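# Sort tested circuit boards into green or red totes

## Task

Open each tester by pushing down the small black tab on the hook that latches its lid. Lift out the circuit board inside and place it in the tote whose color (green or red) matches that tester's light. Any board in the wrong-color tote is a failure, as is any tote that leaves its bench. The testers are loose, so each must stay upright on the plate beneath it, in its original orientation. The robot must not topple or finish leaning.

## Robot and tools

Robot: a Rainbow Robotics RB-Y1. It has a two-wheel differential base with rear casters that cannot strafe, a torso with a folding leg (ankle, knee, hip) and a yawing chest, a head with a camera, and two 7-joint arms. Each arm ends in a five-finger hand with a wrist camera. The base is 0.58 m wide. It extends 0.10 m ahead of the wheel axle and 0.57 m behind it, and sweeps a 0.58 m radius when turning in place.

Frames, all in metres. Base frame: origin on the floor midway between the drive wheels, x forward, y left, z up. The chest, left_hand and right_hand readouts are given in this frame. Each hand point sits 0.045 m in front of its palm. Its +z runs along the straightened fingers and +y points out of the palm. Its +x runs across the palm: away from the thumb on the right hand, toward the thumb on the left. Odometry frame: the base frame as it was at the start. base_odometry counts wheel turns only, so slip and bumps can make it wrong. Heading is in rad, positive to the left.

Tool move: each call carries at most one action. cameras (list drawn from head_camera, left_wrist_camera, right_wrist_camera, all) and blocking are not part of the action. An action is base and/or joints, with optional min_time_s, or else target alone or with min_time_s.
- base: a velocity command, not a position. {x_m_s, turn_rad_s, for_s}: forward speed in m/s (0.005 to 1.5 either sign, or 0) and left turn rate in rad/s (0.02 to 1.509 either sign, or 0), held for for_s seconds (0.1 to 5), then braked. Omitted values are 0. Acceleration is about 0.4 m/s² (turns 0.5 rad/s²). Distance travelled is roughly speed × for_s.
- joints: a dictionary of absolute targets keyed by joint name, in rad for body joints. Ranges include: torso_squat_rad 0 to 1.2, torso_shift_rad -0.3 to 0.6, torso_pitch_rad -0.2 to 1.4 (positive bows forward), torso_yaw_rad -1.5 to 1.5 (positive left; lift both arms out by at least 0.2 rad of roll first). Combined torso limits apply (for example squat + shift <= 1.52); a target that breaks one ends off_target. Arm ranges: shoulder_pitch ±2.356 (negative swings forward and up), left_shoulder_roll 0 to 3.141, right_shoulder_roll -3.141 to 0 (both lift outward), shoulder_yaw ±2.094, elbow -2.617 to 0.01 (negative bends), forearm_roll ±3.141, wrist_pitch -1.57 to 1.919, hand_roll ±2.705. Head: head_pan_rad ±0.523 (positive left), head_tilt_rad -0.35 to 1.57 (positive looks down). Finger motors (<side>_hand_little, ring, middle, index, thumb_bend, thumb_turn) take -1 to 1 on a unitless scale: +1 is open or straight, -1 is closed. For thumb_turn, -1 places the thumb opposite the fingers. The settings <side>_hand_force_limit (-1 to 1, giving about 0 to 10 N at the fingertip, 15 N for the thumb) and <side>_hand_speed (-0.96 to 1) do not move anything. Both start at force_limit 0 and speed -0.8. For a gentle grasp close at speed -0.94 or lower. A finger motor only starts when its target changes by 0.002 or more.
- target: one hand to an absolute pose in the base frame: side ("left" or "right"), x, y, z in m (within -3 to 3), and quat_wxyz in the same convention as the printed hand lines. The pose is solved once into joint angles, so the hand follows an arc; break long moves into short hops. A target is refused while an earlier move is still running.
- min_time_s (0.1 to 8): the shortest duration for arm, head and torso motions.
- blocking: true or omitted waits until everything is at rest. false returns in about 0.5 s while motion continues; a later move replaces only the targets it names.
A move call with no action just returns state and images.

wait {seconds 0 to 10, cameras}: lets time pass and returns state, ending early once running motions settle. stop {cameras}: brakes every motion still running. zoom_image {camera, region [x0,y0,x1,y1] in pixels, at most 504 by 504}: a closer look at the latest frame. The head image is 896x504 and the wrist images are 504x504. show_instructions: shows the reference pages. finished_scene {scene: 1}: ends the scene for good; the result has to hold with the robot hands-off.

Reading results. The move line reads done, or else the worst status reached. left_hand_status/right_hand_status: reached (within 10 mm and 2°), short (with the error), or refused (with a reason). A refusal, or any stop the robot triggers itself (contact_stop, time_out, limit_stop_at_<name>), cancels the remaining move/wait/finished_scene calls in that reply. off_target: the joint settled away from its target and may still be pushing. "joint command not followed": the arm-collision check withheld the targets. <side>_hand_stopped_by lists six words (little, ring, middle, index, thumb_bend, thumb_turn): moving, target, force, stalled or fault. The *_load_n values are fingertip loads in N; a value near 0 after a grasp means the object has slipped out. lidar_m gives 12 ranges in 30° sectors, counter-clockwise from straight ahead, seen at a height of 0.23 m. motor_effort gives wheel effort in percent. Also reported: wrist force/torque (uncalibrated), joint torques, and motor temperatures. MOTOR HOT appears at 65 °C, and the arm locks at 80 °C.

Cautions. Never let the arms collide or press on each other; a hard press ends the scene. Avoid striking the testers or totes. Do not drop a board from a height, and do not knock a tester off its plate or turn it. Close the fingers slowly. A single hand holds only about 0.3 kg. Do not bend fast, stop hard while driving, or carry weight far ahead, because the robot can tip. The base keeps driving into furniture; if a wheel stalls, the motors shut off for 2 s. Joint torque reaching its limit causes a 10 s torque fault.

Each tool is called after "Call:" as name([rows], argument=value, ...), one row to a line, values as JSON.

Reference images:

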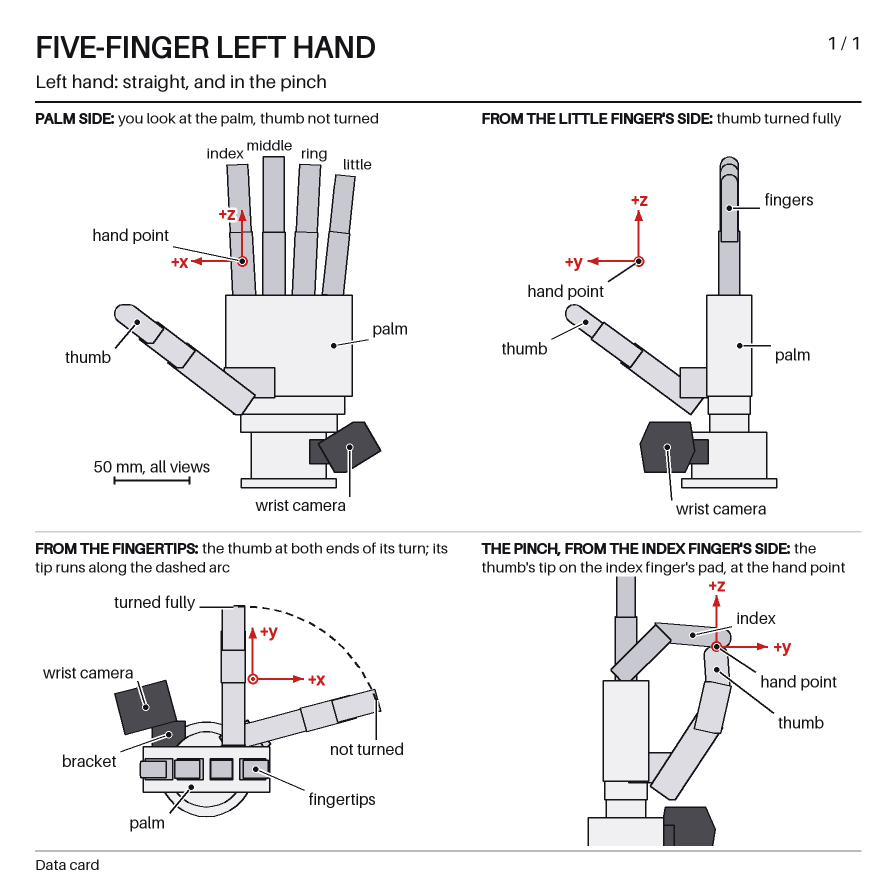

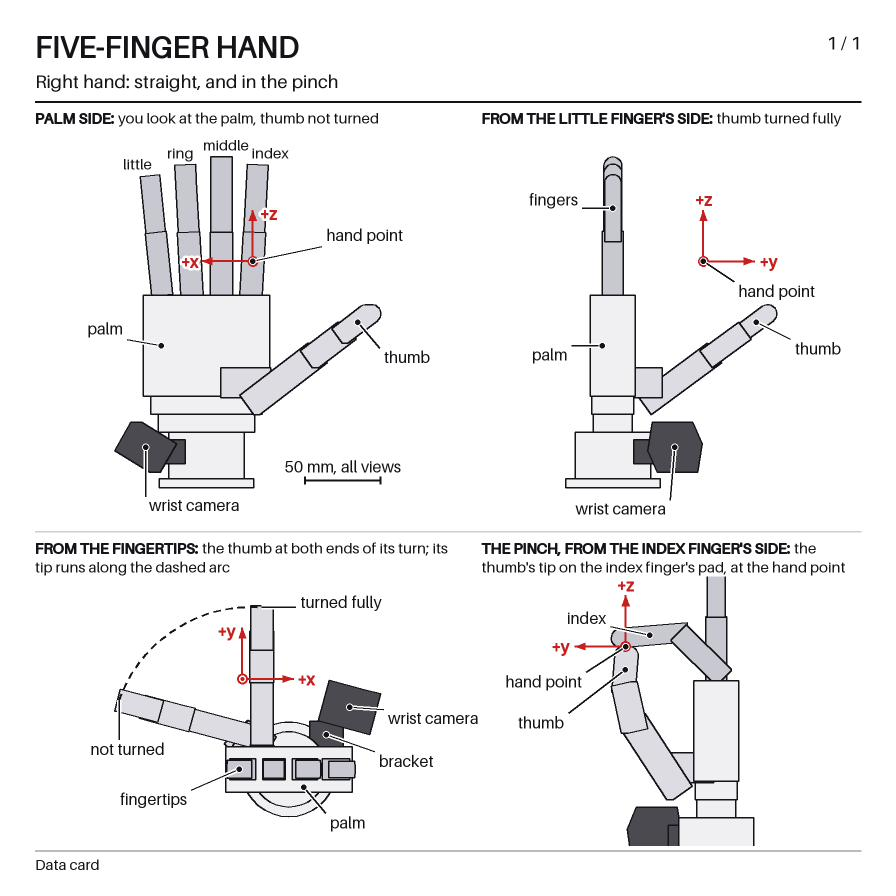

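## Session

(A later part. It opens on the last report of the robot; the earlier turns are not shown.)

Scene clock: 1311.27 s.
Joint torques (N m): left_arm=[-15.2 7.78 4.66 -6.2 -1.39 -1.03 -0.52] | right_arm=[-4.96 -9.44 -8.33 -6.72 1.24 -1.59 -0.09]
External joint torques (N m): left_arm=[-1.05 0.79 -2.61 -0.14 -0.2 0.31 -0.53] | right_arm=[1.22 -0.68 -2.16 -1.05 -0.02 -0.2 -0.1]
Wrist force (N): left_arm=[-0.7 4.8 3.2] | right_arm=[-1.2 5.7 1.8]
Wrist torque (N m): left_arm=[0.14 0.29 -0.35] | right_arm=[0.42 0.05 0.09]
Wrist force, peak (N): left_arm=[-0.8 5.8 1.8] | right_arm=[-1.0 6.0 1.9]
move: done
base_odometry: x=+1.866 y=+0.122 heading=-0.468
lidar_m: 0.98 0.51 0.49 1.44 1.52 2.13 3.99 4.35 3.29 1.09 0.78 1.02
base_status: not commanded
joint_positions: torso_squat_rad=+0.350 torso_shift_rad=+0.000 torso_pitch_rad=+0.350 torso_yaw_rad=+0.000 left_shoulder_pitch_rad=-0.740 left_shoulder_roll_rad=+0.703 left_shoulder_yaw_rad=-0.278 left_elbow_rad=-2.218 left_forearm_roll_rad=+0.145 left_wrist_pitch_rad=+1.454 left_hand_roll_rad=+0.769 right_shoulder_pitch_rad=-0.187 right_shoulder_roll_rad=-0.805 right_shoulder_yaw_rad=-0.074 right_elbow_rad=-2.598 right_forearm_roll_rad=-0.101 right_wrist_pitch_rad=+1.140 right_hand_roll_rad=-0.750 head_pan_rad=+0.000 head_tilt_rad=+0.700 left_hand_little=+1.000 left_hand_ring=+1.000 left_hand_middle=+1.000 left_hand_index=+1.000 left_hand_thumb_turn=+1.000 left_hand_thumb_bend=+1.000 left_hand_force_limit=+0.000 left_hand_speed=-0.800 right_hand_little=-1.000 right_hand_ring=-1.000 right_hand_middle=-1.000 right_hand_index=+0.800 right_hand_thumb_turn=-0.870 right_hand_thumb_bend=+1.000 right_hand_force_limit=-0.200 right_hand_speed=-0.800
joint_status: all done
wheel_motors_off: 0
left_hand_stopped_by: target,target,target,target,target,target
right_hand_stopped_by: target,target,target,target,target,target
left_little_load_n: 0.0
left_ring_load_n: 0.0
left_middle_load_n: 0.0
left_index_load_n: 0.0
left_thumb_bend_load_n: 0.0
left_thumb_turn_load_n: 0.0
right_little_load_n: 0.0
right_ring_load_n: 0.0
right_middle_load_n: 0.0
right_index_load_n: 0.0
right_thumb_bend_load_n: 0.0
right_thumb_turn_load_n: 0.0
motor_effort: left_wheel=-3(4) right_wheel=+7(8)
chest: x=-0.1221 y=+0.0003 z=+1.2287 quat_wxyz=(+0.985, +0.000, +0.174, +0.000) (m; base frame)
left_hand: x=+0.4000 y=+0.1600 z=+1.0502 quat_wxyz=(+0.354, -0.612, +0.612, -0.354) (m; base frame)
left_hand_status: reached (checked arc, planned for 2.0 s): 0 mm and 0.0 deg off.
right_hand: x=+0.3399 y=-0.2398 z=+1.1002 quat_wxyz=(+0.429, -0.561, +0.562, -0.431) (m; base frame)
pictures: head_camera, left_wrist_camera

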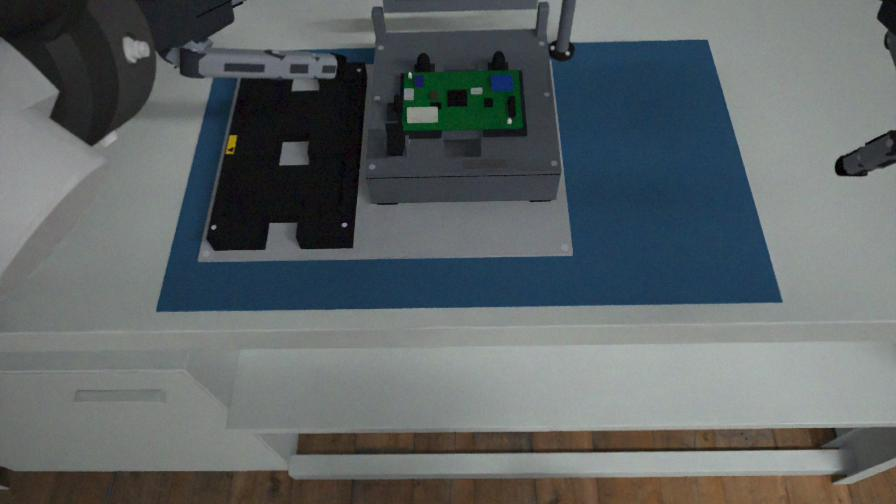

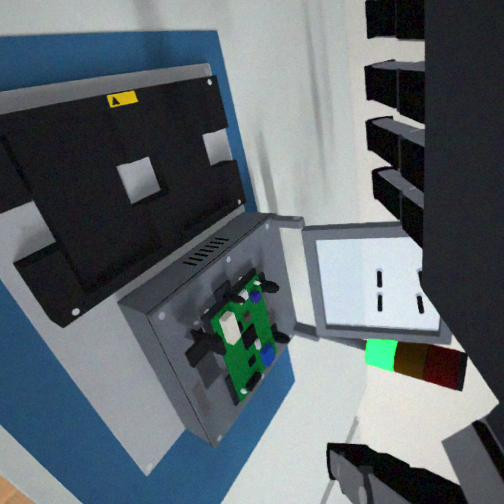

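Call:
move(target={"side": "left", "x": 0.3, "y": 0.27, "z": 1.0, "quat_wxyz": [0.4545, -0.5417, 0.5417, -0.4545]}, min_time_s=2)

Call:
move(target={"side": "right", "x": 0.47, "y": -0.01, "z": 1.02, "quat_wxyz": [0.31, -0.6355, 0.6355, -0.31]}, min_time_s=2)

Call:
move(joints={"right_hand_index": 0.6, "right_hand_speed": -0.8})

Call:
move(target={"side": "right", "x": 0.4905, "y": -0.004, "z": 0.95, "quat_wxyz": [0.31, -0.6355, 0.6355, -0.31]}, min_time_s=1.5, cameras=["left_wrist_camera", "right_wrist_camera"])

Call:
zoom_image(camera="left_wrist_camera", region=[250, 280, 370, 430])

Scene clock: 1338.67 s.
Joint torques (N m): left_arm=[-1.89 7.71 6.77 -9.27 -1.27 -0.45 -0.03] | right_arm=[-4.9 -9.38 -8.22 -6.73 1.15 -1.59 0.02]
External joint torques (N m): left_arm=[-0.09 0.73 0.69 -0.62 -0.39 0.27 -0.03] | right_arm=[1.29 -0.61 -2.05 -1.05 -0.1 -0.21 0.01]
Wrist force (N): left_arm=[-0.9 4.5 1.0] | right_arm=[-1.1 5.8 1.8]
Wrist torque (N m): left_arm=[0.12 0.26 -0.16] | right_arm=[0.44 0.04 0.11]
Wrist force, peak (N): left_arm=[-1.2 5.8 2.0] | right_arm=[-0.9 6.1 1.7]
move: done
base_odometry: x=+1.866 y=+0.122 heading=-0.468
lidar_m: 0.97 0.50 0.50 1.45 1.52 2.13 3.99 4.35 3.29 1.10 0.79 1.02
base_status: not commanded
joint_positions: torso_squat_rad=+0.350 torso_shift_rad=+0.000 torso_pitch_rad=+0.350 torso_yaw_rad=+0.000 left_shoulder_pitch_rad=+0.254 left_shoulder_roll_rad=+0.765 left_shoulder_yaw_rad=-0.074 left_elbow_rad=-2.405 left_forearm_roll_rad=-0.583 left_wrist_pitch_rad=+0.542 left_hand_roll_rad=+1.219 right_shoulder_pitch_rad=-0.187 right_shoulder_roll_rad=-0.805 right_shoulder_yaw_rad=-0.074 right_elbow_rad=-2.598 right_forearm_roll_rad=-0.101 right_wrist_pitch_rad=+1.140 right_hand_roll_rad=-0.750 head_pan_rad=+0.000 head_tilt_rad=+0.700 left_hand_little=+1.000 left_hand_ring=+1.000 left_hand_middle=+1.000 left_hand_index=+1.000 left_hand_thumb_turn=+1.000 left_hand_thumb_bend=+1.000 left_hand_force_limit=+0.000 left_hand_speed=-0.800 right_hand_little=-1.000 right_hand_ring=-1.000 right_hand_middle=-1.000 right_hand_index=+0.800 right_hand_thumb_turn=-0.870 right_hand_thumb_bend=+1.000 right_hand_force_limit=-0.200 right_hand_speed=-0.800
joint_status: all done
wheel_motors_off: 0
left_hand_stopped_by: target,target,target,target,target,target
right_hand_stopped_by: target,target,target,target,target,target
left_little_load_n: 0.0
left_ring_load_n: 0.0
left_middle_load_n: -0.5
left_index_load_n: 0.0
left_thumb_bend_load_n: 0.0
left_thumb_turn_load_n: 0.0
right_little_load_n: 0.0
right_ring_load_n: 0.0
right_middle_load_n: 0.0
right_index_load_n: 0.0
right_thumb_bend_load_n: 0.0
right_thumb_turn_load_n: 0.0
motor_effort: left_wheel=-3(4) right_wheel=+7(8)
chest: x=-0.1221 y=+0.0003 z=+1.2287 quat_wxyz=(+0.985, +0.000, +0.174, +0.000) (m; base frame)
left_hand: x=+0.2997 y=+0.2699 z=+0.9997 quat_wxyz=(+0.454, -0.542, +0.543, -0.454) (m; base frame)
left_hand_status: reached (checked arc, planned for 2.0 s): 0 mm and 0.2 deg off.
right_hand: x=+0.3399 y=-0.2398 z=+1.1002 quat_wxyz=(+0.429, -0.561, +0.562, -0.431) (m; base frame)
pictures: none

Scene clock: 1341.00 s.
Joint torques (N m): left_arm=[-1.5 7.63 6.76 -9.43 -0.99 -0.69 -0.16] | right_arm=[-22.1 -3.66 -6.96 -7.24 1.63 -0.86 -0.01]
External joint torques (N m): left_arm=[0.3 0.66 0.69 -0.79 -0.11 0.03 -0.16] | right_arm=[-1.72 0.18 -1.02 -0.53 0.39 0.18 -0.01]
Wrist force (N): left_arm=[-0.6 5.5 1.2] | right_arm=[-0.9 4.9 3.7]
Wrist torque (N m): left_arm=[0.28 0.21 -0.18] | right_arm=[0.26 -0.07 0.11]
Wrist force, peak (N): left_arm=[-0.9 5.4 1.3] | right_arm=[0.2 5.4 3.3]
move: done
base_odometry: x=+1.866 y=+0.122 heading=-0.468
lidar_m: 0.98 0.51 0.49 1.44 1.51 2.13 4.00 4.35 3.29 1.09 0.77 1.02
base_status: not commanded
joint_positions: torso_squat_rad=+0.350 torso_shift_rad=+0.000 torso_pitch_rad=+0.350 torso_yaw_rad=+0.000 left_shoulder_pitch_rad=+0.254 left_shoulder_roll_rad=+0.765 left_shoulder_yaw_rad=-0.074 left_elbow_rad=-2.405 left_forearm_roll_rad=-0.583 left_wrist_pitch_rad=+0.542 left_hand_roll_rad=+1.219 right_shoulder_pitch_rad=-1.226 right_shoulder_roll_rad=-0.339 right_shoulder_yaw_rad=+0.518 right_elbow_rad=-1.524 right_forearm_roll_rad=-0.059 right_wrist_pitch_rad=+1.434 right_hand_roll_rad=-0.842 head_pan_rad=+0.000 head_tilt_rad=+0.700 left_hand_little=+1.000 left_hand_ring=+1.000 left_hand_middle=+1.000 left_hand_index=+1.000 left_hand_thumb_turn=+1.000 left_hand_thumb_bend=+1.000 left_hand_force_limit=+0.000 left_hand_speed=-0.800 right_hand_little=-1.000 right_hand_ring=-1.000 right_hand_middle=-1.000 right_hand_index=+0.800 right_hand_thumb_turn=-0.870 right_hand_thumb_bend=+1.000 right_hand_force_limit=-0.200 right_hand_speed=-0.800
joint_status: all done
wheel_motors_off: 0
left_hand_stopped_by: target,target,target,target,target,target
right_hand_stopped_by: target,target,target,target,target,target
left_little_load_n: 0.0
left_ring_load_n: 0.0
left_middle_load_n: 0.0
left_index_load_n: 0.0
left_thumb_bend_load_n: 0.0
left_thumb_turn_load_n: 0.0
right_little_load_n: 0.0
right_ring_load_n: 0.0
right_middle_load_n: 0.0
right_index_load_n: 0.0
right_thumb_bend_load_n: 0.0
right_thumb_turn_load_n: 0.0
motor_effort: left_wheel=-3(4) right_wheel=+7(8)
chest: x=-0.1220 y=+0.0003 z=+1.2287 quat_wxyz=(+0.985, +0.000, +0.174, +0.000) (m; base frame)
left_hand: x=+0.2997 y=+0.2699 z=+0.9998 quat_wxyz=(+0.454, -0.542, +0.542, -0.454) (m; base frame)
right_hand: x=+0.4695 y=-0.0102 z=+1.0199 quat_wxyz=(+0.310, -0.635, +0.636, -0.310) (m; base frame)
right_hand_status: reached (checked arc, planned for 2.0 s): 1 mm and 0.0 deg off.
pictures: none

Scene clock: 1341.83 s.
Joint torques (N m): left_arm=[-1.4 7.4 6.84 -9.3 -1.29 -0.74 -0.05] | right_arm=[-21.95 -3.61 -6.93 -7.18 1.52 -0.7 -0.02]
External joint torques (N m): left_arm=[0.4 0.42 0.77 -0.65 -0.4 -0.02 -0.05] | right_arm=[-1.57 0.23 -0.99 -0.46 0.27 0.34 -0.03]
Wrist force (N): left_arm=[-0.3 5.0 1.3] | right_arm=[-0.9 4.7 3.5]
Wrist torque (N m): left_arm=[0.16 0.15 -0.14] | right_arm=[0.25 -0.05 0.10]
Wrist force, peak (N): left_arm=[-0.4 5.4 1.3] | right_arm=[-0.9 5.0 3.6]
move: done
base_odometry: x=+1.866 y=+0.122 heading=-0.468
lidar_m: 0.98 0.52 0.50 1.44 1.52 2.13 3.99 4.36 3.28 1.10 0.78 1.01
base_status: not commanded
joint_positions: torso_squat_rad=+0.350 torso_shift_rad=+0.000 torso_pitch_rad=+0.350 torso_yaw_rad=+0.000 left_shoulder_pitch_rad=+0.254 left_shoulder_roll_rad=+0.765 left_shoulder_yaw_rad=-0.074 left_elbow_rad=-2.405 left_forearm_roll_rad=-0.583 left_wrist_pitch_rad=+0.542 left_hand_roll_rad=+1.219 right_shoulder_pitch_rad=-1.226 right_shoulder_roll_rad=-0.339 right_shoulder_yaw_rad=+0.518 right_elbow_rad=-1.524 right_forearm_roll_rad=-0.059 right_wrist_pitch_rad=+1.434 right_hand_roll_rad=-0.842 head_pan_rad=+0.000 head_tilt_rad=+0.700 left_hand_little=+1.000 left_hand_ring=+1.000 left_hand_middle=+1.000 left_hand_index=+1.000 left_hand_thumb_turn=+1.000 left_hand_thumb_bend=+1.000 left_hand_force_limit=+0.000 left_hand_speed=-0.800 right_hand_little=-1.000 right_hand_ring=-1.000 right_hand_middle=-1.000 right_hand_index=+0.600 right_hand_thumb_turn=-0.870 right_hand_thumb_bend=+1.000 right_hand_force_limit=-0.200 right_hand_speed=-0.800
joint_status: all done
wheel_motors_off: 0
left_hand_stopped_by: target,target,target,target,target,target
right_hand_stopped_by: target,target,target,target,target,target
left_little_load_n: 0.0
left_ring_load_n: 0.0
left_middle_load_n: -0.5
left_index_load_n: 0.0
left_thumb_bend_load_n: 0.0
left_thumb_turn_load_n: 0.0
right_little_load_n: 0.0
right_ring_load_n: 0.0
right_middle_load_n: 0.0
right_index_load_n: 0.0
right_thumb_bend_load_n: 0.0
right_thumb_turn_load_n: 0.0
motor_effort: left_wheel=-4(4) right_wheel=+7(7)
chest: x=-0.1220 y=+0.0003 z=+1.2287 quat_wxyz=(+0.985, +0.000, +0.174, +0.000) (m; base frame)
left_hand: x=+0.2997 y=+0.2699 z=+0.9998 quat_wxyz=(+0.454, -0.542, +0.542, -0.454) (m; base frame)
right_hand: x=+0.4695 y=-0.0102 z=+1.0199 quat_wxyz=(+0.310, -0.635, +0.636, -0.310) (m; base frame)
pictures: none

Scene clock: 1343.67 s.
Joint torques (N m): left_arm=[-1.38 7.53 6.25 -9.36 -1.22 -0.78 -0.08] | right_arm=[-20.1 -2.14 -5.73 -7.97 1.71 -1.34 -0.14]
External joint torques (N m): left_arm=[0.42 0.56 0.18 -0.72 -0.33 -0.06 -0.08] | right_arm=[0.65 1.21 -0.42 -0.64 0.47 -0.37 -0.15]
Wrist force (N): left_arm=[-0.3 4.9 1.4] | right_arm=[-1.1 4.7 3.4]
Wrist torque (N m): left_arm=[0.15 0.19 -0.12] | right_arm=[0.23 -0.02 0.06]
Wrist force, peak (N): left_arm=[-0.8 5.6 1.1] | right_arm=[-1.0 4.9 3.7]
move: done
base_odometry: x=+1.866 y=+0.122 heading=-0.468
lidar_m: 0.98 0.51 0.50 1.44 1.52 2.14 3.99 4.35 3.30 1.10 0.78 1.01
base_status: not commanded
joint_positions: torso_squat_rad=+0.350 torso_shift_rad=+0.000 torso_pitch_rad=+0.350 torso_yaw_rad=+0.000 left_shoulder_pitch_rad=+0.254 left_shoulder_roll_rad=+0.765 left_shoulder_yaw_rad=-0.074 left_elbow_rad=-2.405 left_forearm_roll_rad=-0.583 left_wrist_pitch_rad=+0.542 left_hand_roll_rad=+1.219 right_shoulder_pitch_rad=-1.193 right_shoulder_roll_rad=-0.280 right_shoulder_yaw_rad=+0.570 right_elbow_rad=-1.277 right_forearm_roll_rad=+0.014 right_wrist_pitch_rad=+1.188 right_hand_roll_rad=-0.901 head_pan_rad=+0.000 head_tilt_rad=+0.700 left_hand_little=+1.000 left_hand_ring=+1.000 left_hand_middle=+1.000 left_hand_index=+1.000 left_hand_thumb_turn=+1.000 left_hand_thumb_bend=+1.000 left_hand_force_limit=+0.000 left_hand_speed=-0.800 right_hand_little=-1.000 right_hand_ring=-1.000 right_hand_middle=-1.000 right_hand_index=+0.600 right_hand_thumb_turn=-0.870 right_hand_thumb_bend=+1.000 right_hand_force_limit=-0.200 right_hand_speed=-0.800
joint_status: all done
wheel_motors_off: 0
left_hand_stopped_by: target,target,target,target,target,target
right_hand_stopped_by: target,target,target,target,target,target
left_little_load_n: 0.0
left_ring_load_n: 0.0
left_middle_load_n: -0.5
left_index_load_n: 0.0
left_thumb_bend_load_n: 0.0
left_thumb_turn_load_n: 0.0
right_little_load_n: 0.0
right_ring_load_n: 0.0
right_middle_load_n: 0.5
right_index_load_n: 0.0
right_thumb_bend_load_n: 0.0
right_thumb_turn_load_n: 0.0
motor_effort: left_wheel=-3(4) right_wheel=+6(8)
chest: x=-0.1220 y=+0.0003 z=+1.2287 quat_wxyz=(+0.985, +0.000, +0.174, +0.000) (m; base frame)
left_hand: x=+0.2997 y=+0.2699 z=+0.9998 quat_wxyz=(+0.454, -0.542, +0.542, -0.454) (m; base frame)
right_hand: x=+0.4902 y=-0.0043 z=+0.9503 quat_wxyz=(+0.310, -0.635, +0.635, -0.310) (m; base frame)
right_hand_status: reached (checked arc, planned for 1.5 s): 1 mm and 0.0 deg off.
pictures: left_wrist_camera, right_wrist_camera

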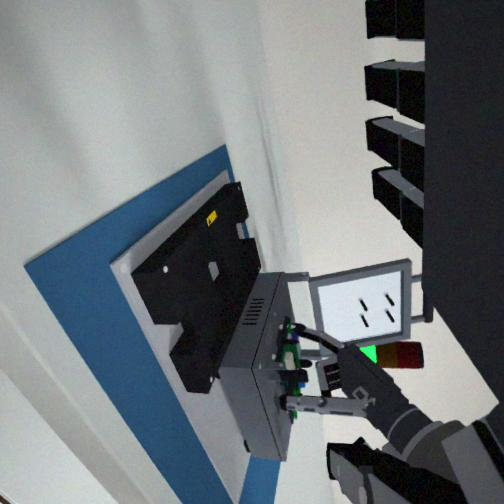

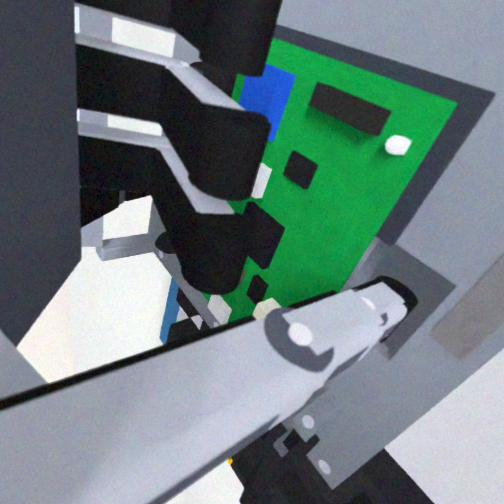

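Scaled by 3.360.

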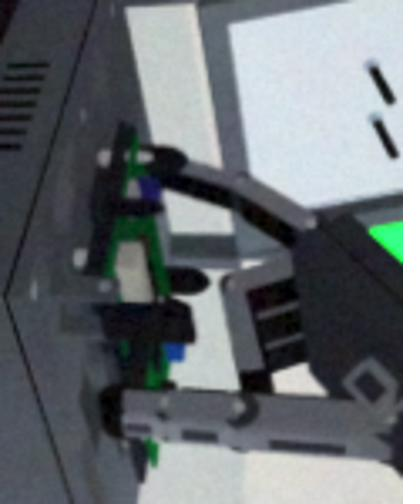

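Call:
move(target={"side": "right", "x": 0.4905, "y": -0.004, "z": 0.985, "quat_wxyz": [0.31, -0.6355, 0.6355, -0.31]}, min_time_s=1.5)

Call:
move(joints={"right_hand_index": 0.3, "right_hand_force_limit": 0.0}, cameras=["left_wrist_camera"])

Call:
zoom_image(camera="left_wrist_camera", region=[250, 280, 370, 430])

Call:
move(joints={"right_hand_index": 0.0}, cameras=["left_wrist_camera"])

Call:
zoom_image(camera="left_wrist_camera", region=[250, 280, 370, 430])

Scene clock: 1356.33 s.
Joint torques (N m): left_arm=[-1.4 7.46 6.53 -9.17 -0.99 -0.57 -0.14] | right_arm=[-23.66 -4.81 -8.61 -8.8 0.94 -0.62 0.75]
External joint torques (N m): left_arm=[0.4 0.48 0.46 -0.53 -0.11 0.15 -0.15] | right_arm=[-2.63 -1.07 -3.09 -1.66 -0.29 0.39 0.75]
Wrist force (N): left_arm=[-1.0 5.4 0.8] | right_arm=[-1.0 4.7 3.5]
Wrist torque (N m): left_arm=[0.28 0.24 -0.19] | right_arm=[0.27 -0.05 0.30]
Wrist force, peak (N): left_arm=[-0.3 5.9 1.6] | right_arm=[-1.2 4.9 3.6]
move: done
base_odometry: x=+1.866 y=+0.122 heading=-0.468
lidar_m: 0.98 0.51 0.50 1.45 1.52 2.13 4.00 4.35 3.28 1.09 0.78 1.02
base_status: not commanded
joint_positions: torso_squat_rad=+0.350 torso_shift_rad=+0.000 torso_pitch_rad=+0.350 torso_yaw_rad=+0.000 left_shoulder_pitch_rad=+0.254 left_shoulder_roll_rad=+0.765 left_shoulder_yaw_rad=-0.074 left_elbow_rad=-2.405 left_forearm_roll_rad=-0.583 left_wrist_pitch_rad=+0.542 left_hand_roll_rad=+1.219 right_shoulder_pitch_rad=-1.236 right_shoulder_roll_rad=-0.296 right_shoulder_yaw_rad=+0.540 right_elbow_rad=-1.337 right_forearm_roll_rad=-0.027 right_wrist_pitch_rad=+1.278 right_hand_roll_rad=-0.862 head_pan_rad=+0.000 head_tilt_rad=+0.700 left_hand_little=+1.000 left_hand_ring=+1.000 left_hand_middle=+1.000 left_hand_index=+1.000 left_hand_thumb_turn=+1.000 left_hand_thumb_bend=+1.000 left_hand_force_limit=+0.000 left_hand_speed=-0.800 right_hand_little=-1.000 right_hand_ring=-1.000 right_hand_middle=-1.000 right_hand_index=+0.600 right_hand_thumb_turn=-0.870 right_hand_thumb_bend=+1.000 right_hand_force_limit=-0.200 right_hand_speed=-0.800
joint_status: all done
wheel_motors_off: 0
left_hand_stopped_by: target,target,target,target,target,target
right_hand_stopped_by: target,target,target,target,target,target
left_little_load_n: 0.0
left_ring_load_n: 0.0
left_middle_load_n: 0.0
left_index_load_n: -0.5
left_thumb_bend_load_n: 0.0
left_thumb_turn_load_n: -0.5
right_little_load_n: 0.0
right_ring_load_n: 0.0
right_middle_load_n: 0.0
right_index_load_n: 0.0
right_thumb_bend_load_n: 0.0
right_thumb_turn_load_n: 0.0
motor_effort: left_wheel=-3(4) right_wheel=+6(8)
chest: x=-0.1220 y=+0.0003 z=+1.2287 quat_wxyz=(+0.985, +0.000, +0.174, +0.000) (m; base frame)
left_hand: x=+0.2997 y=+0.2699 z=+0.9998 quat_wxyz=(+0.454, -0.542, +0.542, -0.454) (m; base frame)
right_hand: x=+0.4903 y=-0.0039 z=+0.9844 quat_wxyz=(+0.310, -0.636, +0.636, -0.310) (m; base frame)
right_hand_status: reached (checked arc, planned for 1.5 s): 1 mm and 0.1 deg off.
pictures: none

Scene clock: 1357.37 s.
Joint torques (N m): left_arm=[-1.71 7.79 6.3 -9.21 -1.12 -0.63 -0.03] | right_arm=[-23.41 -4.88 -8.36 -8.82 1.07 -0.67 0.68]
External joint torques (N m): left_arm=[0.09 0.81 0.23 -0.57 -0.23 0.09 -0.04] | right_arm=[-2.39 -1.14 -2.84 -1.68 -0.17 0.34 0.67]
Wrist force (N): left_arm=[-0.8 4.7 1.5] | right_arm=[-1.0 4.8 3.5]
Wrist torque (N m): left_arm=[0.13 0.24 -0.19] | right_arm=[0.27 -0.04 0.31]
Wrist force, peak (N): left_arm=[-0.4 5.5 1.5] | right_arm=[-1.0 4.9 3.6]
move: done
base_odometry: x=+1.866 y=+0.122 heading=-0.468
lidar_m: 0.98 0.50 0.50 1.45 1.52 2.13 3.99 4.36 3.28 1.09 0.78 1.02
base_status: not commanded
joint_positions: torso_squat_rad=+0.350 torso_shift_rad=+0.000 torso_pitch_rad=+0.350 torso_yaw_rad=+0.000 left_shoulder_pitch_rad=+0.254 left_shoulder_roll_rad=+0.765 left_shoulder_yaw_rad=-0.074 left_elbow_rad=-2.405 left_forearm_roll_rad=-0.583 left_wrist_pitch_rad=+0.542 left_hand_roll_rad=+1.219 right_shoulder_pitch_rad=-1.236 right_shoulder_roll_rad=-0.296 right_shoulder_yaw_rad=+0.540 right_elbow_rad=-1.337 right_forearm_roll_rad=-0.027 right_wrist_pitch_rad=+1.278 right_hand_roll_rad=-0.862 head_pan_rad=+0.000 head_tilt_rad=+0.700 left_hand_little=+1.000 left_hand_ring=+1.000 left_hand_middle=+1.000 left_hand_index=+1.000 left_hand_thumb_turn=+1.000 left_hand_thumb_bend=+1.000 left_hand_force_limit=+0.000 left_hand_speed=-0.800 right_hand_little=-1.000 right_hand_ring=-1.000 right_hand_middle=-1.000 right_hand_index=+0.300 right_hand_thumb_turn=-0.870 right_hand_thumb_bend=+1.000 right_hand_force_limit=+0.000 right_hand_speed=-0.800
joint_status: all done
wheel_motors_off: 0
left_hand_stopped_by: target,target,target,target,target,target
right_hand_stopped_by: target,target,target,target,target,target
left_little_load_n: 0.0
left_ring_load_n: 0.0
left_middle_load_n: 0.0
left_index_load_n: 0.0
left_thumb_bend_load_n: 0.0
left_thumb_turn_load_n: 0.0
right_little_load_n: 0.0
right_ring_load_n: 0.0
right_middle_load_n: 0.0
right_index_load_n: 0.0
right_thumb_bend_load_n: 0.0
right_thumb_turn_load_n: 0.0
motor_effort: left_wheel=-4(4) right_wheel=+7(7)
chest: x=-0.1220 y=+0.0003 z=+1.2287 quat_wxyz=(+0.985, +0.000, +0.174, +0.000) (m; base frame)
left_hand: x=+0.2997 y=+0.2699 z=+0.9998 quat_wxyz=(+0.454, -0.542, +0.542, -0.454) (m; base frame)
right_hand: x=+0.4903 y=-0.0039 z=+0.9844 quat_wxyz=(+0.310, -0.636, +0.636, -0.310) (m; base frame)
pictures: left_wrist_camera

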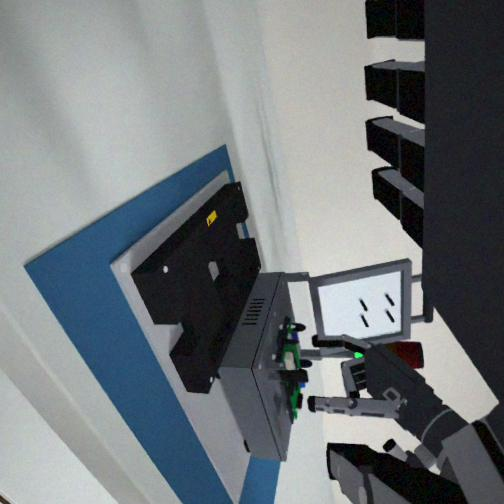

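Scaled by 3.360.

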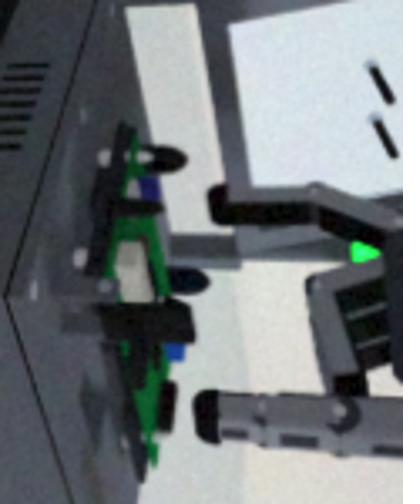

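Scene clock: 1358.40 s.
Joint torques (N m): left_arm=[-1.55 7.56 6.34 -9.32 -1.24 -0.59 0.01] | right_arm=[-23.65 -4.83 -8.41 -8.77 1.01 -0.57 0.69]
External joint torques (N m): left_arm=[0.25 0.58 0.27 -0.68 -0.36 0.13 0.01] | right_arm=[-2.63 -1.09 -2.89 -1.63 -0.23 0.44 0.68]
Wrist force (N): left_arm=[-0.9 5.1 1.1] | right_arm=[-1.1 4.8 3.5]
Wrist torque (N m): left_arm=[0.19 0.24 -0.18] | right_arm=[0.27 -0.03 0.30]
Wrist force, peak (N): left_arm=[-0.8 5.8 1.3] | right_arm=[-1.2 5.0 3.5]
move: done
base_odometry: x=+1.866 y=+0.122 heading=-0.468
lidar_m: 0.98 0.51 0.50 1.45 1.53 2.14 3.99 4.36 3.28 1.09 0.78 1.02
base_status: not commanded
joint_positions: torso_squat_rad=+0.350 torso_shift_rad=+0.000 torso_pitch_rad=+0.350 torso_yaw_rad=+0.000 left_shoulder_pitch_rad=+0.254 left_shoulder_roll_rad=+0.765 left_shoulder_yaw_rad=-0.074 left_elbow_rad=-2.405 left_forearm_roll_rad=-0.583 left_wrist_pitch_rad=+0.542 left_hand_roll_rad=+1.219 right_shoulder_pitch_rad=-1.236 right_shoulder_roll_rad=-0.296 right_shoulder_yaw_rad=+0.540 right_elbow_rad=-1.337 right_forearm_roll_rad=-0.027 right_wrist_pitch_rad=+1.278 right_hand_roll_rad=-0.862 head_pan_rad=+0.000 head_tilt_rad=+0.700 left_hand_little=+1.000 left_hand_ring=+1.000 left_hand_middle=+1.000 left_hand_index=+1.000 left_hand_thumb_turn=+1.000 left_hand_thumb_bend=+1.000 left_hand_force_limit=+0.000 left_hand_speed=-0.800 right_hand_little=-1.000 right_hand_ring=-1.000 right_hand_middle=-1.000 right_hand_index=+0.000 right_hand_thumb_turn=-0.870 right_hand_thumb_bend=+1.000 right_hand_force_limit=+0.000 right_hand_speed=-0.800
joint_status: all done
wheel_motors_off: 0
left_hand_stopped_by: target,target,target,target,target,target
right_hand_stopped_by: target,target,target,target,target,target
left_little_load_n: 0.0
left_ring_load_n: 0.0
left_middle_load_n: 0.0
left_index_load_n: 0.0
left_thumb_bend_load_n: 0.0
left_thumb_turn_load_n: 0.0
right_little_load_n: 0.0
right_ring_load_n: 0.0
right_middle_load_n: 0.0
right_index_load_n: 0.0
right_thumb_bend_load_n: 0.0
right_thumb_turn_load_n: 0.0
motor_effort: left_wheel=-3(4) right_wheel=+7(7)
chest: x=-0.1220 y=+0.0003 z=+1.2287 quat_wxyz=(+0.985, +0.000, +0.174, +0.000) (m; base frame)
left_hand: x=+0.2997 y=+0.2699 z=+0.9998 quat_wxyz=(+0.454, -0.542, +0.542, -0.454) (m; base frame)
right_hand: x=+0.4903 y=-0.0039 z=+0.9844 quat_wxyz=(+0.310, -0.636, +0.636, -0.310) (m; base frame)
pictures: left_wrist_camera

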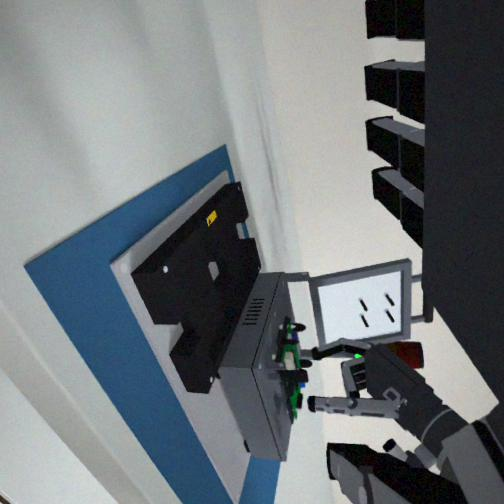

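Scaled by 3.360.

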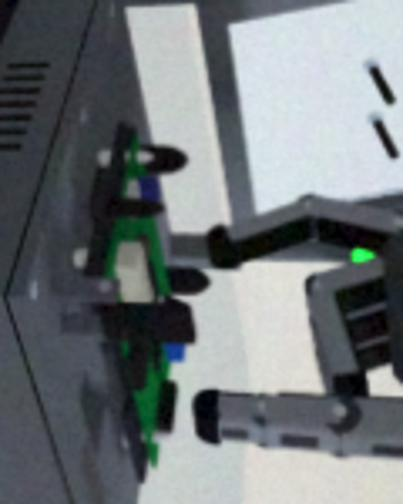

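Call:
move(joints={"right_hand_index": 0.3})

Call:
move(target={"side": "right", "x": 0.4905, "y": -0.004, "z": 0.957, "quat_wxyz": [0.31, -0.6355, 0.6355, -0.31]}, min_time_s=1.5, cameras=["left_wrist_camera", "right_wrist_camera"])

Call:
zoom_image(camera="left_wrist_camera", region=[250, 280, 370, 430])

Scene clock: 1380.00 s.
Joint torques (N m): left_arm=[-1.73 7.81 6.84 -9.26 -1.3 -0.73 -0.23] | right_arm=[-23.42 -4.8 -8.43 -8.65 0.89 -0.59 0.71]
External joint torques (N m): left_arm=[0.07 0.84 0.77 -0.61 -0.41 -0.01 -0.23] | right_arm=[-2.39 -1.05 -2.91 -1.51 -0.34 0.42 0.7]
Wrist force (N): left_arm=[-0.7 5.0 1.2] | right_arm=[-1.0 4.8 3.6]
Wrist torque (N m): left_arm=[0.18 0.22 -0.15] | right_arm=[0.27 -0.05 0.30]
Wrist force, peak (N): left_arm=[-0.7 5.5 1.5] | right_arm=[-0.7 5.1 3.7]
move: done
base_odometry: x=+1.866 y=+0.122 heading=-0.468
lidar_m: 0.98 0.51 0.48 1.44 1.53 2.13 3.99 4.36 3.28 1.09 0.78 1.02
base_status: not commanded
joint_positions: torso_squat_rad=+0.350 torso_shift_rad=+0.000 torso_pitch_rad=+0.350 torso_yaw_rad=+0.000 left_shoulder_pitch_rad=+0.254 left_shoulder_roll_rad=+0.765 left_shoulder_yaw_rad=-0.074 left_elbow_rad=-2.405 left_forearm_roll_rad=-0.583 left_wrist_pitch_rad=+0.542 left_hand_roll_rad=+1.219 right_shoulder_pitch_rad=-1.236 right_shoulder_roll_rad=-0.296 right_shoulder_yaw_rad=+0.540 right_elbow_rad=-1.337 right_forearm_roll_rad=-0.027 right_wrist_pitch_rad=+1.278 right_hand_roll_rad=-0.862 head_pan_rad=+0.000 head_tilt_rad=+0.700 left_hand_little=+1.000 left_hand_ring=+1.000 left_hand_middle=+1.000 left_hand_index=+1.000 left_hand_thumb_turn=+1.000 left_hand_thumb_bend=+1.000 left_hand_force_limit=+0.000 left_hand_speed=-0.800 right_hand_little=-1.000 right_hand_ring=-1.000 right_hand_middle=-1.000 right_hand_index=+0.300 right_hand_thumb_turn=-0.870 right_hand_thumb_bend=+1.000 right_hand_force_limit=+0.000 right_hand_speed=-0.800
joint_status: all done
wheel_motors_off: 0
left_hand_stopped_by: target,target,target,target,target,target
right_hand_stopped_by: target,target,target,target,target,target
left_little_load_n: 0.0
left_ring_load_n: 0.0
left_middle_load_n: 0.0
left_index_load_n: 0.0
left_thumb_bend_load_n: 0.0
left_thumb_turn_load_n: -0.5
right_little_load_n: 0.0
right_ring_load_n: 0.0
right_middle_load_n: 0.0
right_index_load_n: 0.0
right_thumb_bend_load_n: 0.0
right_thumb_turn_load_n: 0.0
motor_effort: left_wheel=-4(4) right_wheel=+8(8)
chest: x=-0.1220 y=+0.0003 z=+1.2287 quat_wxyz=(+0.985, +0.000, +0.174, +0.000) (m; base frame)
left_hand: x=+0.2997 y=+0.2699 z=+0.9998 quat_wxyz=(+0.454, -0.542, +0.542, -0.454) (m; base frame)
right_hand: x=+0.4903 y=-0.0039 z=+0.9844 quat_wxyz=(+0.310, -0.636, +0.636, -0.310) (m; base frame)
pictures: none

Scene clock: 1381.83 s.
Joint torques (N m): left_arm=[-0.94 7.71 6.41 -9.09 -1.25 -0.53 -0.2] | right_arm=[-19.74 -1.86 -5.26 -7.88 1.73 -1.28 -0.15]
External joint torques (N m): left_arm=[0.86 0.74 0.34 -0.44 -0.36 0.19 -0.2] | right_arm=[1.08 1.58 0.09 -0.58 0.5 -0.3 -0.16]
Wrist force (N): left_arm=[-0.6 5.2 1.1] | right_arm=[-1.2 4.7 3.6]
Wrist torque (N m): left_arm=[0.25 0.21 -0.16] | right_arm=[0.25 -0.03 0.06]
Wrist force, peak (N): left_arm=[-0.8 5.6 1.6] | right_arm=[-1.2 4.9 3.7]
move: done
base_odometry: x=+1.866 y=+0.122 heading=-0.468
lidar_m: 0.98 0.49 0.50 1.44 1.52 2.13 3.99 4.35 3.27 1.10 0.78 1.02
base_status: not commanded
joint_positions: torso_squat_rad=+0.350 torso_shift_rad=+0.000 torso_pitch_rad=+0.350 torso_yaw_rad=+0.000 left_shoulder_pitch_rad=+0.254 left_shoulder_roll_rad=+0.765 left_shoulder_yaw_rad=-0.074 left_elbow_rad=-2.405 left_forearm_roll_rad=-0.583 left_wrist_pitch_rad=+0.542 left_hand_roll_rad=+1.219 right_shoulder_pitch_rad=-1.202 right_shoulder_roll_rad=-0.283 right_shoulder_yaw_rad=+0.563 right_elbow_rad=-1.290 right_forearm_roll_rad=+0.006 right_wrist_pitch_rad=+1.206 right_hand_roll_rad=-0.892 head_pan_rad=+0.000 head_tilt_rad=+0.700 left_hand_little=+1.000 left_hand_ring=+1.000 left_hand_middle=+1.000 left_hand_index=+1.000 left_hand_thumb_turn=+1.000 left_hand_thumb_bend=+1.000 left_hand_force_limit=+0.000 left_hand_speed=-0.800 right_hand_little=-1.000 right_hand_ring=-1.000 right_hand_middle=-1.000 right_hand_index=+0.300 right_hand_thumb_turn=-0.870 right_hand_thumb_bend=+1.000 right_hand_force_limit=+0.000 right_hand_speed=-0.800
joint_status: all done
wheel_motors_off: 0
left_hand_stopped_by: target,target,target,target,target,target
right_hand_stopped_by: target,target,target,target,target,target
left_little_load_n: 0.0
left_ring_load_n: 0.0
left_middle_load_n: 0.0
left_index_load_n: 0.0
left_thumb_bend_load_n: 0.0
left_thumb_turn_load_n: 0.0
right_little_load_n: 0.0
right_ring_load_n: 0.0
right_middle_load_n: 0.0
right_index_load_n: 0.0
right_thumb_bend_load_n: 0.0
right_thumb_turn_load_n: 0.0
motor_effort: left_wheel=-4(4) right_wheel=+7(8)
chest: x=-0.1220 y=+0.0003 z=+1.2287 quat_wxyz=(+0.985, +0.000, +0.174, +0.000) (m; base frame)
left_hand: x=+0.2997 y=+0.2699 z=+0.9998 quat_wxyz=(+0.454, -0.542, +0.542, -0.454) (m; base frame)
right_hand: x=+0.4905 y=-0.0042 z=+0.9572 quat_wxyz=(+0.310, -0.635, +0.636, -0.310) (m; base frame)
right_hand_status: reached (checked arc, planned for 1.5 s): 0 mm and 0.0 deg off.
pictures: left_wrist_camera, right_wrist_camera

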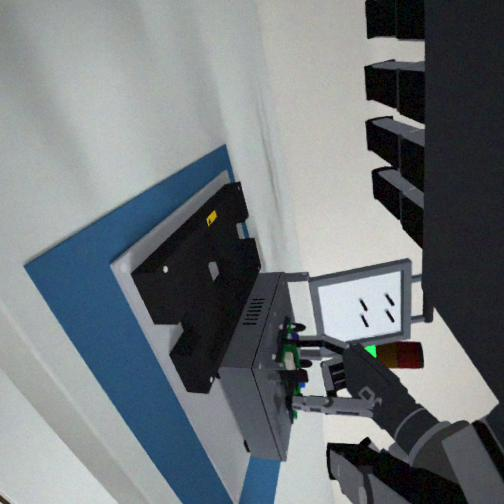

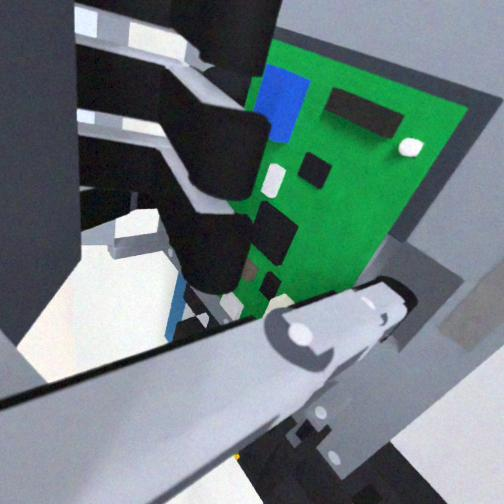

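Scaled by 3.360.

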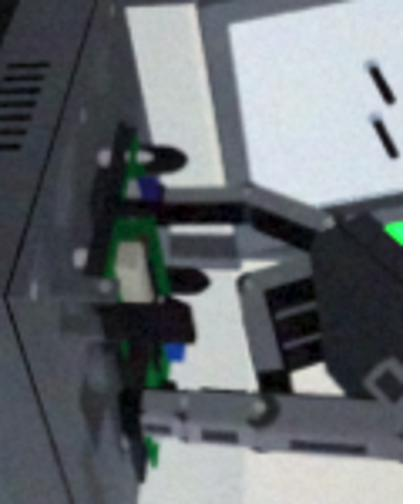

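Call:
move(target={"side": "right", "x": 0.4905, "y": -0.004, "z": 0.975, "quat_wxyz": [0.31, -0.6355, 0.6355, -0.31]}, min_time_s=1)

Call:
move(joints={"right_hand_index": 0.45}, cameras=["left_wrist_camera", "right_wrist_camera"])

Call:
zoom_image(camera="left_wrist_camera", region=[250, 280, 370, 430])

Call:
move(target={"side": "right", "x": 0.4925, "y": -0.004, "z": 0.956, "quat_wxyz": [0.31, -0.6355, 0.6355, -0.31]}, min_time_s=1.5, cameras=["left_wrist_camera", "right_wrist_camera"])

Call:
zoom_image(camera="left_wrist_camera", region=[250, 280, 370, 430])

Scene clock: 1399.83 s.
Joint torques (N m): left_arm=[-1.62 7.5 6.29 -9.4 -1.09 -0.57 0.03] | right_arm=[-23.31 -4.68 -8.45 -8.85 0.9 -0.67 0.7]
External joint torques (N m): left_arm=[0.18 0.53 0.22 -0.76 -0.21 0.15 0.03] | right_arm=[-2.37 -1.06 -2.99 -1.64 -0.34 0.32 0.7]
Wrist force (N): left_arm=[-0.5 5.1 0.9] | right_arm=[-0.9 4.8 3.4]
Wrist torque (N m): left_arm=[0.21 0.18 -0.17] | right_arm=[0.28 -0.05 0.31]
Wrist force, peak (N): left_arm=[-0.7 5.8 1.4] | right_arm=[-1.1 5.0 3.6]
move: done
base_odometry: x=+1.866 y=+0.122 heading=-0.468
lidar_m: 0.98 0.50 0.50 1.44 1.51 2.13 3.99 4.36 3.29 1.09 0.77 1.02
base_status: not commanded
joint_positions: torso_squat_rad=+0.350 torso_shift_rad=+0.000 torso_pitch_rad=+0.350 torso_yaw_rad=+0.000 left_shoulder_pitch_rad=+0.254 left_shoulder_roll_rad=+0.765 left_shoulder_yaw_rad=-0.074 left_elbow_rad=-2.405 left_forearm_roll_rad=-0.583 left_wrist_pitch_rad=+0.542 left_hand_roll_rad=+1.219 right_shoulder_pitch_rad=-1.223 right_shoulder_roll_rad=-0.292 right_shoulder_yaw_rad=+0.549 right_elbow_rad=-1.322 right_forearm_roll_rad=-0.016 right_wrist_pitch_rad=+1.253 right_hand_roll_rad=-0.873 head_pan_rad=+0.000 head_tilt_rad=+0.700 left_hand_little=+1.000 left_hand_ring=+1.000 left_hand_middle=+1.000 left_hand_index=+1.000 left_hand_thumb_turn=+1.000 left_hand_thumb_bend=+1.000 left_hand_force_limit=+0.000 left_hand_speed=-0.800 right_hand_little=-1.000 right_hand_ring=-1.000 right_hand_middle=-1.000 right_hand_index=+0.300 right_hand_thumb_turn=-0.870 right_hand_thumb_bend=+1.000 right_hand_force_limit=+0.000 right_hand_speed=-0.800
joint_status: all done
wheel_motors_off: 0
left_hand_stopped_by: target,target,target,target,target,target
right_hand_stopped_by: target,target,target,target,target,target
left_little_load_n: -0.5
left_ring_load_n: 0.0
left_middle_load_n: -0.5
left_index_load_n: 0.0
left_thumb_bend_load_n: 0.0
left_thumb_turn_load_n: -0.5
right_little_load_n: 0.0
right_ring_load_n: 0.0
right_middle_load_n: 0.0
right_index_load_n: 0.0
right_thumb_bend_load_n: 0.0
right_thumb_turn_load_n: 0.0
motor_effort: left_wheel=-4(4) right_wheel=+6(8)
chest: x=-0.1220 y=+0.0003 z=+1.2287 quat_wxyz=(+0.985, +0.000, +0.174, +0.000) (m; base frame)
left_hand: x=+0.2997 y=+0.2699 z=+0.9998 quat_wxyz=(+0.454, -0.542, +0.542, -0.454) (m; base frame)
right_hand: x=+0.4902 y=-0.0039 z=+0.9745 quat_wxyz=(+0.310, -0.636, +0.636, -0.310) (m; base frame)
right_hand_status: reached (checked arc, planned for 1.0 s): 1 mm and 0.0 deg off.
pictures: none

Scene clock: 1400.60 s.
Joint torques (N m): left_arm=[-1.45 7.16 5.99 -9.27 -1.31 -0.67 -0.26] | right_arm=[-23.32 -4.61 -8.27 -8.84 0.96 -0.6 0.77]
External joint torques (N m): left_arm=[0.35 0.18 -0.08 -0.63 -0.42 0.05 -0.27] | right_arm=[-2.37 -0.99 -2.81 -1.63 -0.27 0.4 0.76]
Wrist force (N): left_arm=[-0.4 4.7 1.1] | right_arm=[-1.1 4.9 3.6]
Wrist torque (N m): left_arm=[0.12 0.15 -0.13] | right_arm=[0.30 -0.03 0.30]
Wrist force, peak (N): left_arm=[-1.0 5.3 1.4] | right_arm=[-1.1 5.1 3.5]
move: done
base_odometry: x=+1.866 y=+0.122 heading=-0.468
lidar_m: 0.98 0.52 0.49 1.44 1.52 2.13 3.99 4.37 3.28 1.10 0.78 1.02
base_status: not commanded
joint_positions: torso_squat_rad=+0.350 torso_shift_rad=+0.000 torso_pitch_rad=+0.350 torso_yaw_rad=+0.000 left_shoulder_pitch_rad=+0.254 left_shoulder_roll_rad=+0.765 left_shoulder_yaw_rad=-0.074 left_elbow_rad=-2.405 left_forearm_roll_rad=-0.583 left_wrist_pitch_rad=+0.542 left_hand_roll_rad=+1.219 right_shoulder_pitch_rad=-1.223 right_shoulder_roll_rad=-0.292 right_shoulder_yaw_rad=+0.549 right_elbow_rad=-1.322 right_forearm_roll_rad=-0.016 right_wrist_pitch_rad=+1.253 right_hand_roll_rad=-0.873 head_pan_rad=+0.000 head_tilt_rad=+0.700 left_hand_little=+1.000 left_hand_ring=+1.000 left_hand_middle=+1.000 left_hand_index=+1.000 left_hand_thumb_turn=+1.000 left_hand_thumb_bend=+1.000 left_hand_force_limit=+0.000 left_hand_speed=-0.800 right_hand_little=-1.000 right_hand_ring=-1.000 right_hand_middle=-1.000 right_hand_index=+0.450 right_hand_thumb_turn=-0.870 right_hand_thumb_bend=+1.000 right_hand_force_limit=+0.000 right_hand_speed=-0.800
joint_status: all done
wheel_motors_off: 0
left_hand_stopped_by: target,target,target,target,target,target
right_hand_stopped_by: target,target,target,target,target,target
left_little_load_n: 0.0
left_ring_load_n: 0.0
left_middle_load_n: 0.0
left_index_load_n: -0.5
left_thumb_bend_load_n: 0.0
left_thumb_turn_load_n: 0.0
right_little_load_n: 0.0
right_ring_load_n: 0.0
right_middle_load_n: 0.0
right_index_load_n: 0.0
right_thumb_bend_load_n: 0.0
right_thumb_turn_load_n: 0.0
motor_effort: left_wheel=-3(4) right_wheel=+7(8)
chest: x=-0.1220 y=+0.0003 z=+1.2287 quat_wxyz=(+0.985, +0.000, +0.174, +0.000) (m; base frame)
left_hand: x=+0.2997 y=+0.2699 z=+0.9998 quat_wxyz=(+0.454, -0.542, +0.542, -0.454) (m; base frame)
right_hand: x=+0.4902 y=-0.0039 z=+0.9745 quat_wxyz=(+0.310, -0.636, +0.636, -0.310) (m; base frame)
pictures: left_wrist_camera, right_wrist_camera

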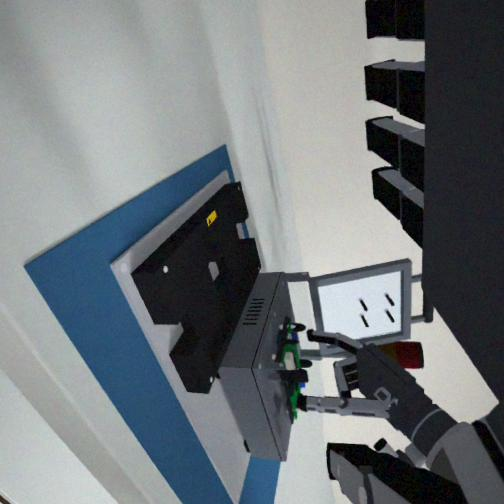

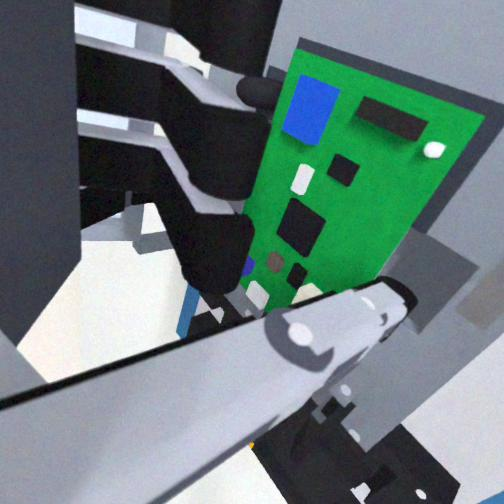

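Scaled by 3.360.

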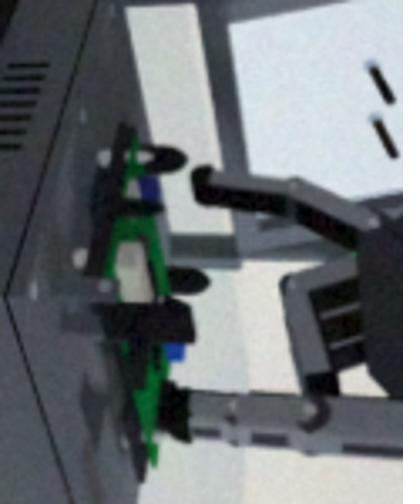

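Scene clock: 1402.43 s.
Joint torques (N m): left_arm=[-2.03 7.75 6.51 -9.16 -1.45 -0.78 -0.06] | right_arm=[-19.98 -2 -5.22 -7.91 1.68 -1.31 -0.16]
External joint torques (N m): left_arm=[-0.23 0.77 0.43 -0.52 -0.56 -0.06 -0.07] | right_arm=[0.92 1.48 0.09 -0.6 0.45 -0.33 -0.16]
Wrist force (N): left_arm=[-0.9 5.6 1.1] | right_arm=[-0.9 4.9 3.4]
Wrist torque (N m): left_arm=[0.30 0.25 -0.19] | right_arm=[0.28 -0.07 0.09]
Wrist force, peak (N): left_arm=[-0.9 5.6 1.1] | right_arm=[-0.9 5.0 3.6]
move: done
base_odometry: x=+1.866 y=+0.122 heading=-0.468
lidar_m: 0.98 0.51 0.49 1.44 1.52 2.14 3.99 4.36 3.28 1.09 0.77 1.03
base_status: not commanded
joint_positions: torso_squat_rad=+0.350 torso_shift_rad=+0.000 torso_pitch_rad=+0.350 torso_yaw_rad=+0.000 left_shoulder_pitch_rad=+0.254 left_shoulder_roll_rad=+0.765 left_shoulder_yaw_rad=-0.074 left_elbow_rad=-2.405 left_forearm_roll_rad=-0.583 left_wrist_pitch_rad=+0.542 left_hand_roll_rad=+1.219 right_shoulder_pitch_rad=-1.207 right_shoulder_roll_rad=-0.280 right_shoulder_yaw_rad=+0.562 right_elbow_rad=-1.274 right_forearm_roll_rad=+0.005 right_wrist_pitch_rad=+1.196 right_hand_roll_rad=-0.891 head_pan_rad=+0.000 head_tilt_rad=+0.700 left_hand_little=+1.000 left_hand_ring=+1.000 left_hand_middle=+1.000 left_hand_index=+1.000 left_hand_thumb_turn=+1.000 left_hand_thumb_bend=+1.000 left_hand_force_limit=+0.000 left_hand_speed=-0.800 right_hand_little=-1.000 right_hand_ring=-1.000 right_hand_middle=-1.000 right_hand_index=+0.450 right_hand_thumb_turn=-0.870 right_hand_thumb_bend=+1.000 right_hand_force_limit=+0.000 right_hand_speed=-0.800
joint_status: all done
wheel_motors_off: 0
left_hand_stopped_by: target,target,target,target,target,target
right_hand_stopped_by: target,target,target,target,target,target
left_little_load_n: 0.0
left_ring_load_n: 0.0
left_middle_load_n: 0.0
left_index_load_n: 0.0
left_thumb_bend_load_n: 0.0
left_thumb_turn_load_n: 0.0
right_little_load_n: 0.0
right_ring_load_n: 0.0
right_middle_load_n: 0.0
right_index_load_n: 0.0
right_thumb_bend_load_n: 0.0
right_thumb_turn_load_n: 0.0
motor_effort: left_wheel=-3(4) right_wheel=+6(8)
chest: x=-0.1220 y=+0.0003 z=+1.2287 quat_wxyz=(+0.985, +0.000, +0.174, +0.000) (m; base frame)
left_hand: x=+0.2997 y=+0.2699 z=+0.9998 quat_wxyz=(+0.454, -0.542, +0.542, -0.454) (m; base frame)
right_hand: x=+0.4926 y=-0.0042 z=+0.9562 quat_wxyz=(+0.310, -0.635, +0.636, -0.310) (m; base frame)
right_hand_status: reached (checked arc, planned for 1.5 s): 0 mm and 0.0 deg off.
pictures: left_wrist_camera, right_wrist_camera

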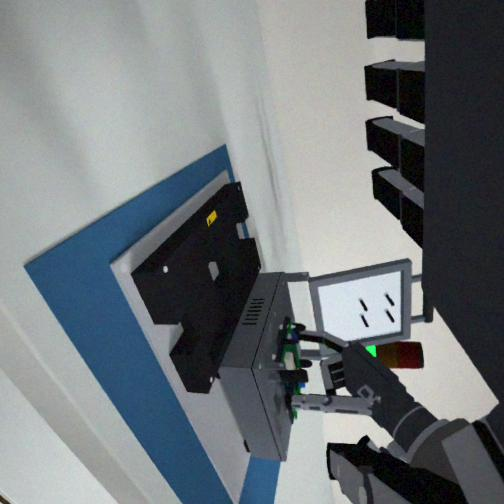

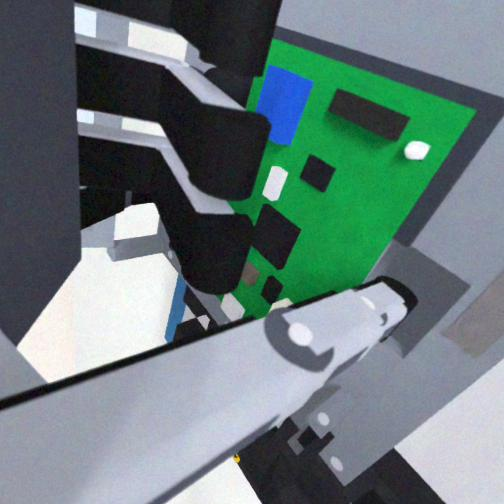

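Scaled by 3.360.

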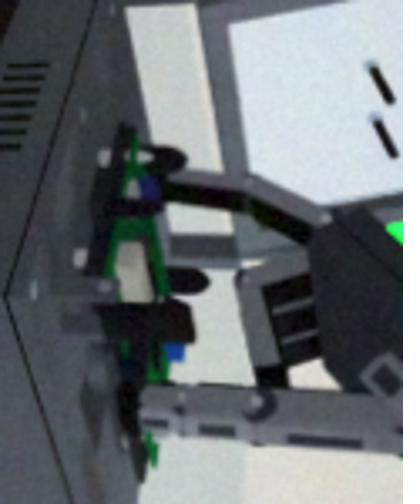

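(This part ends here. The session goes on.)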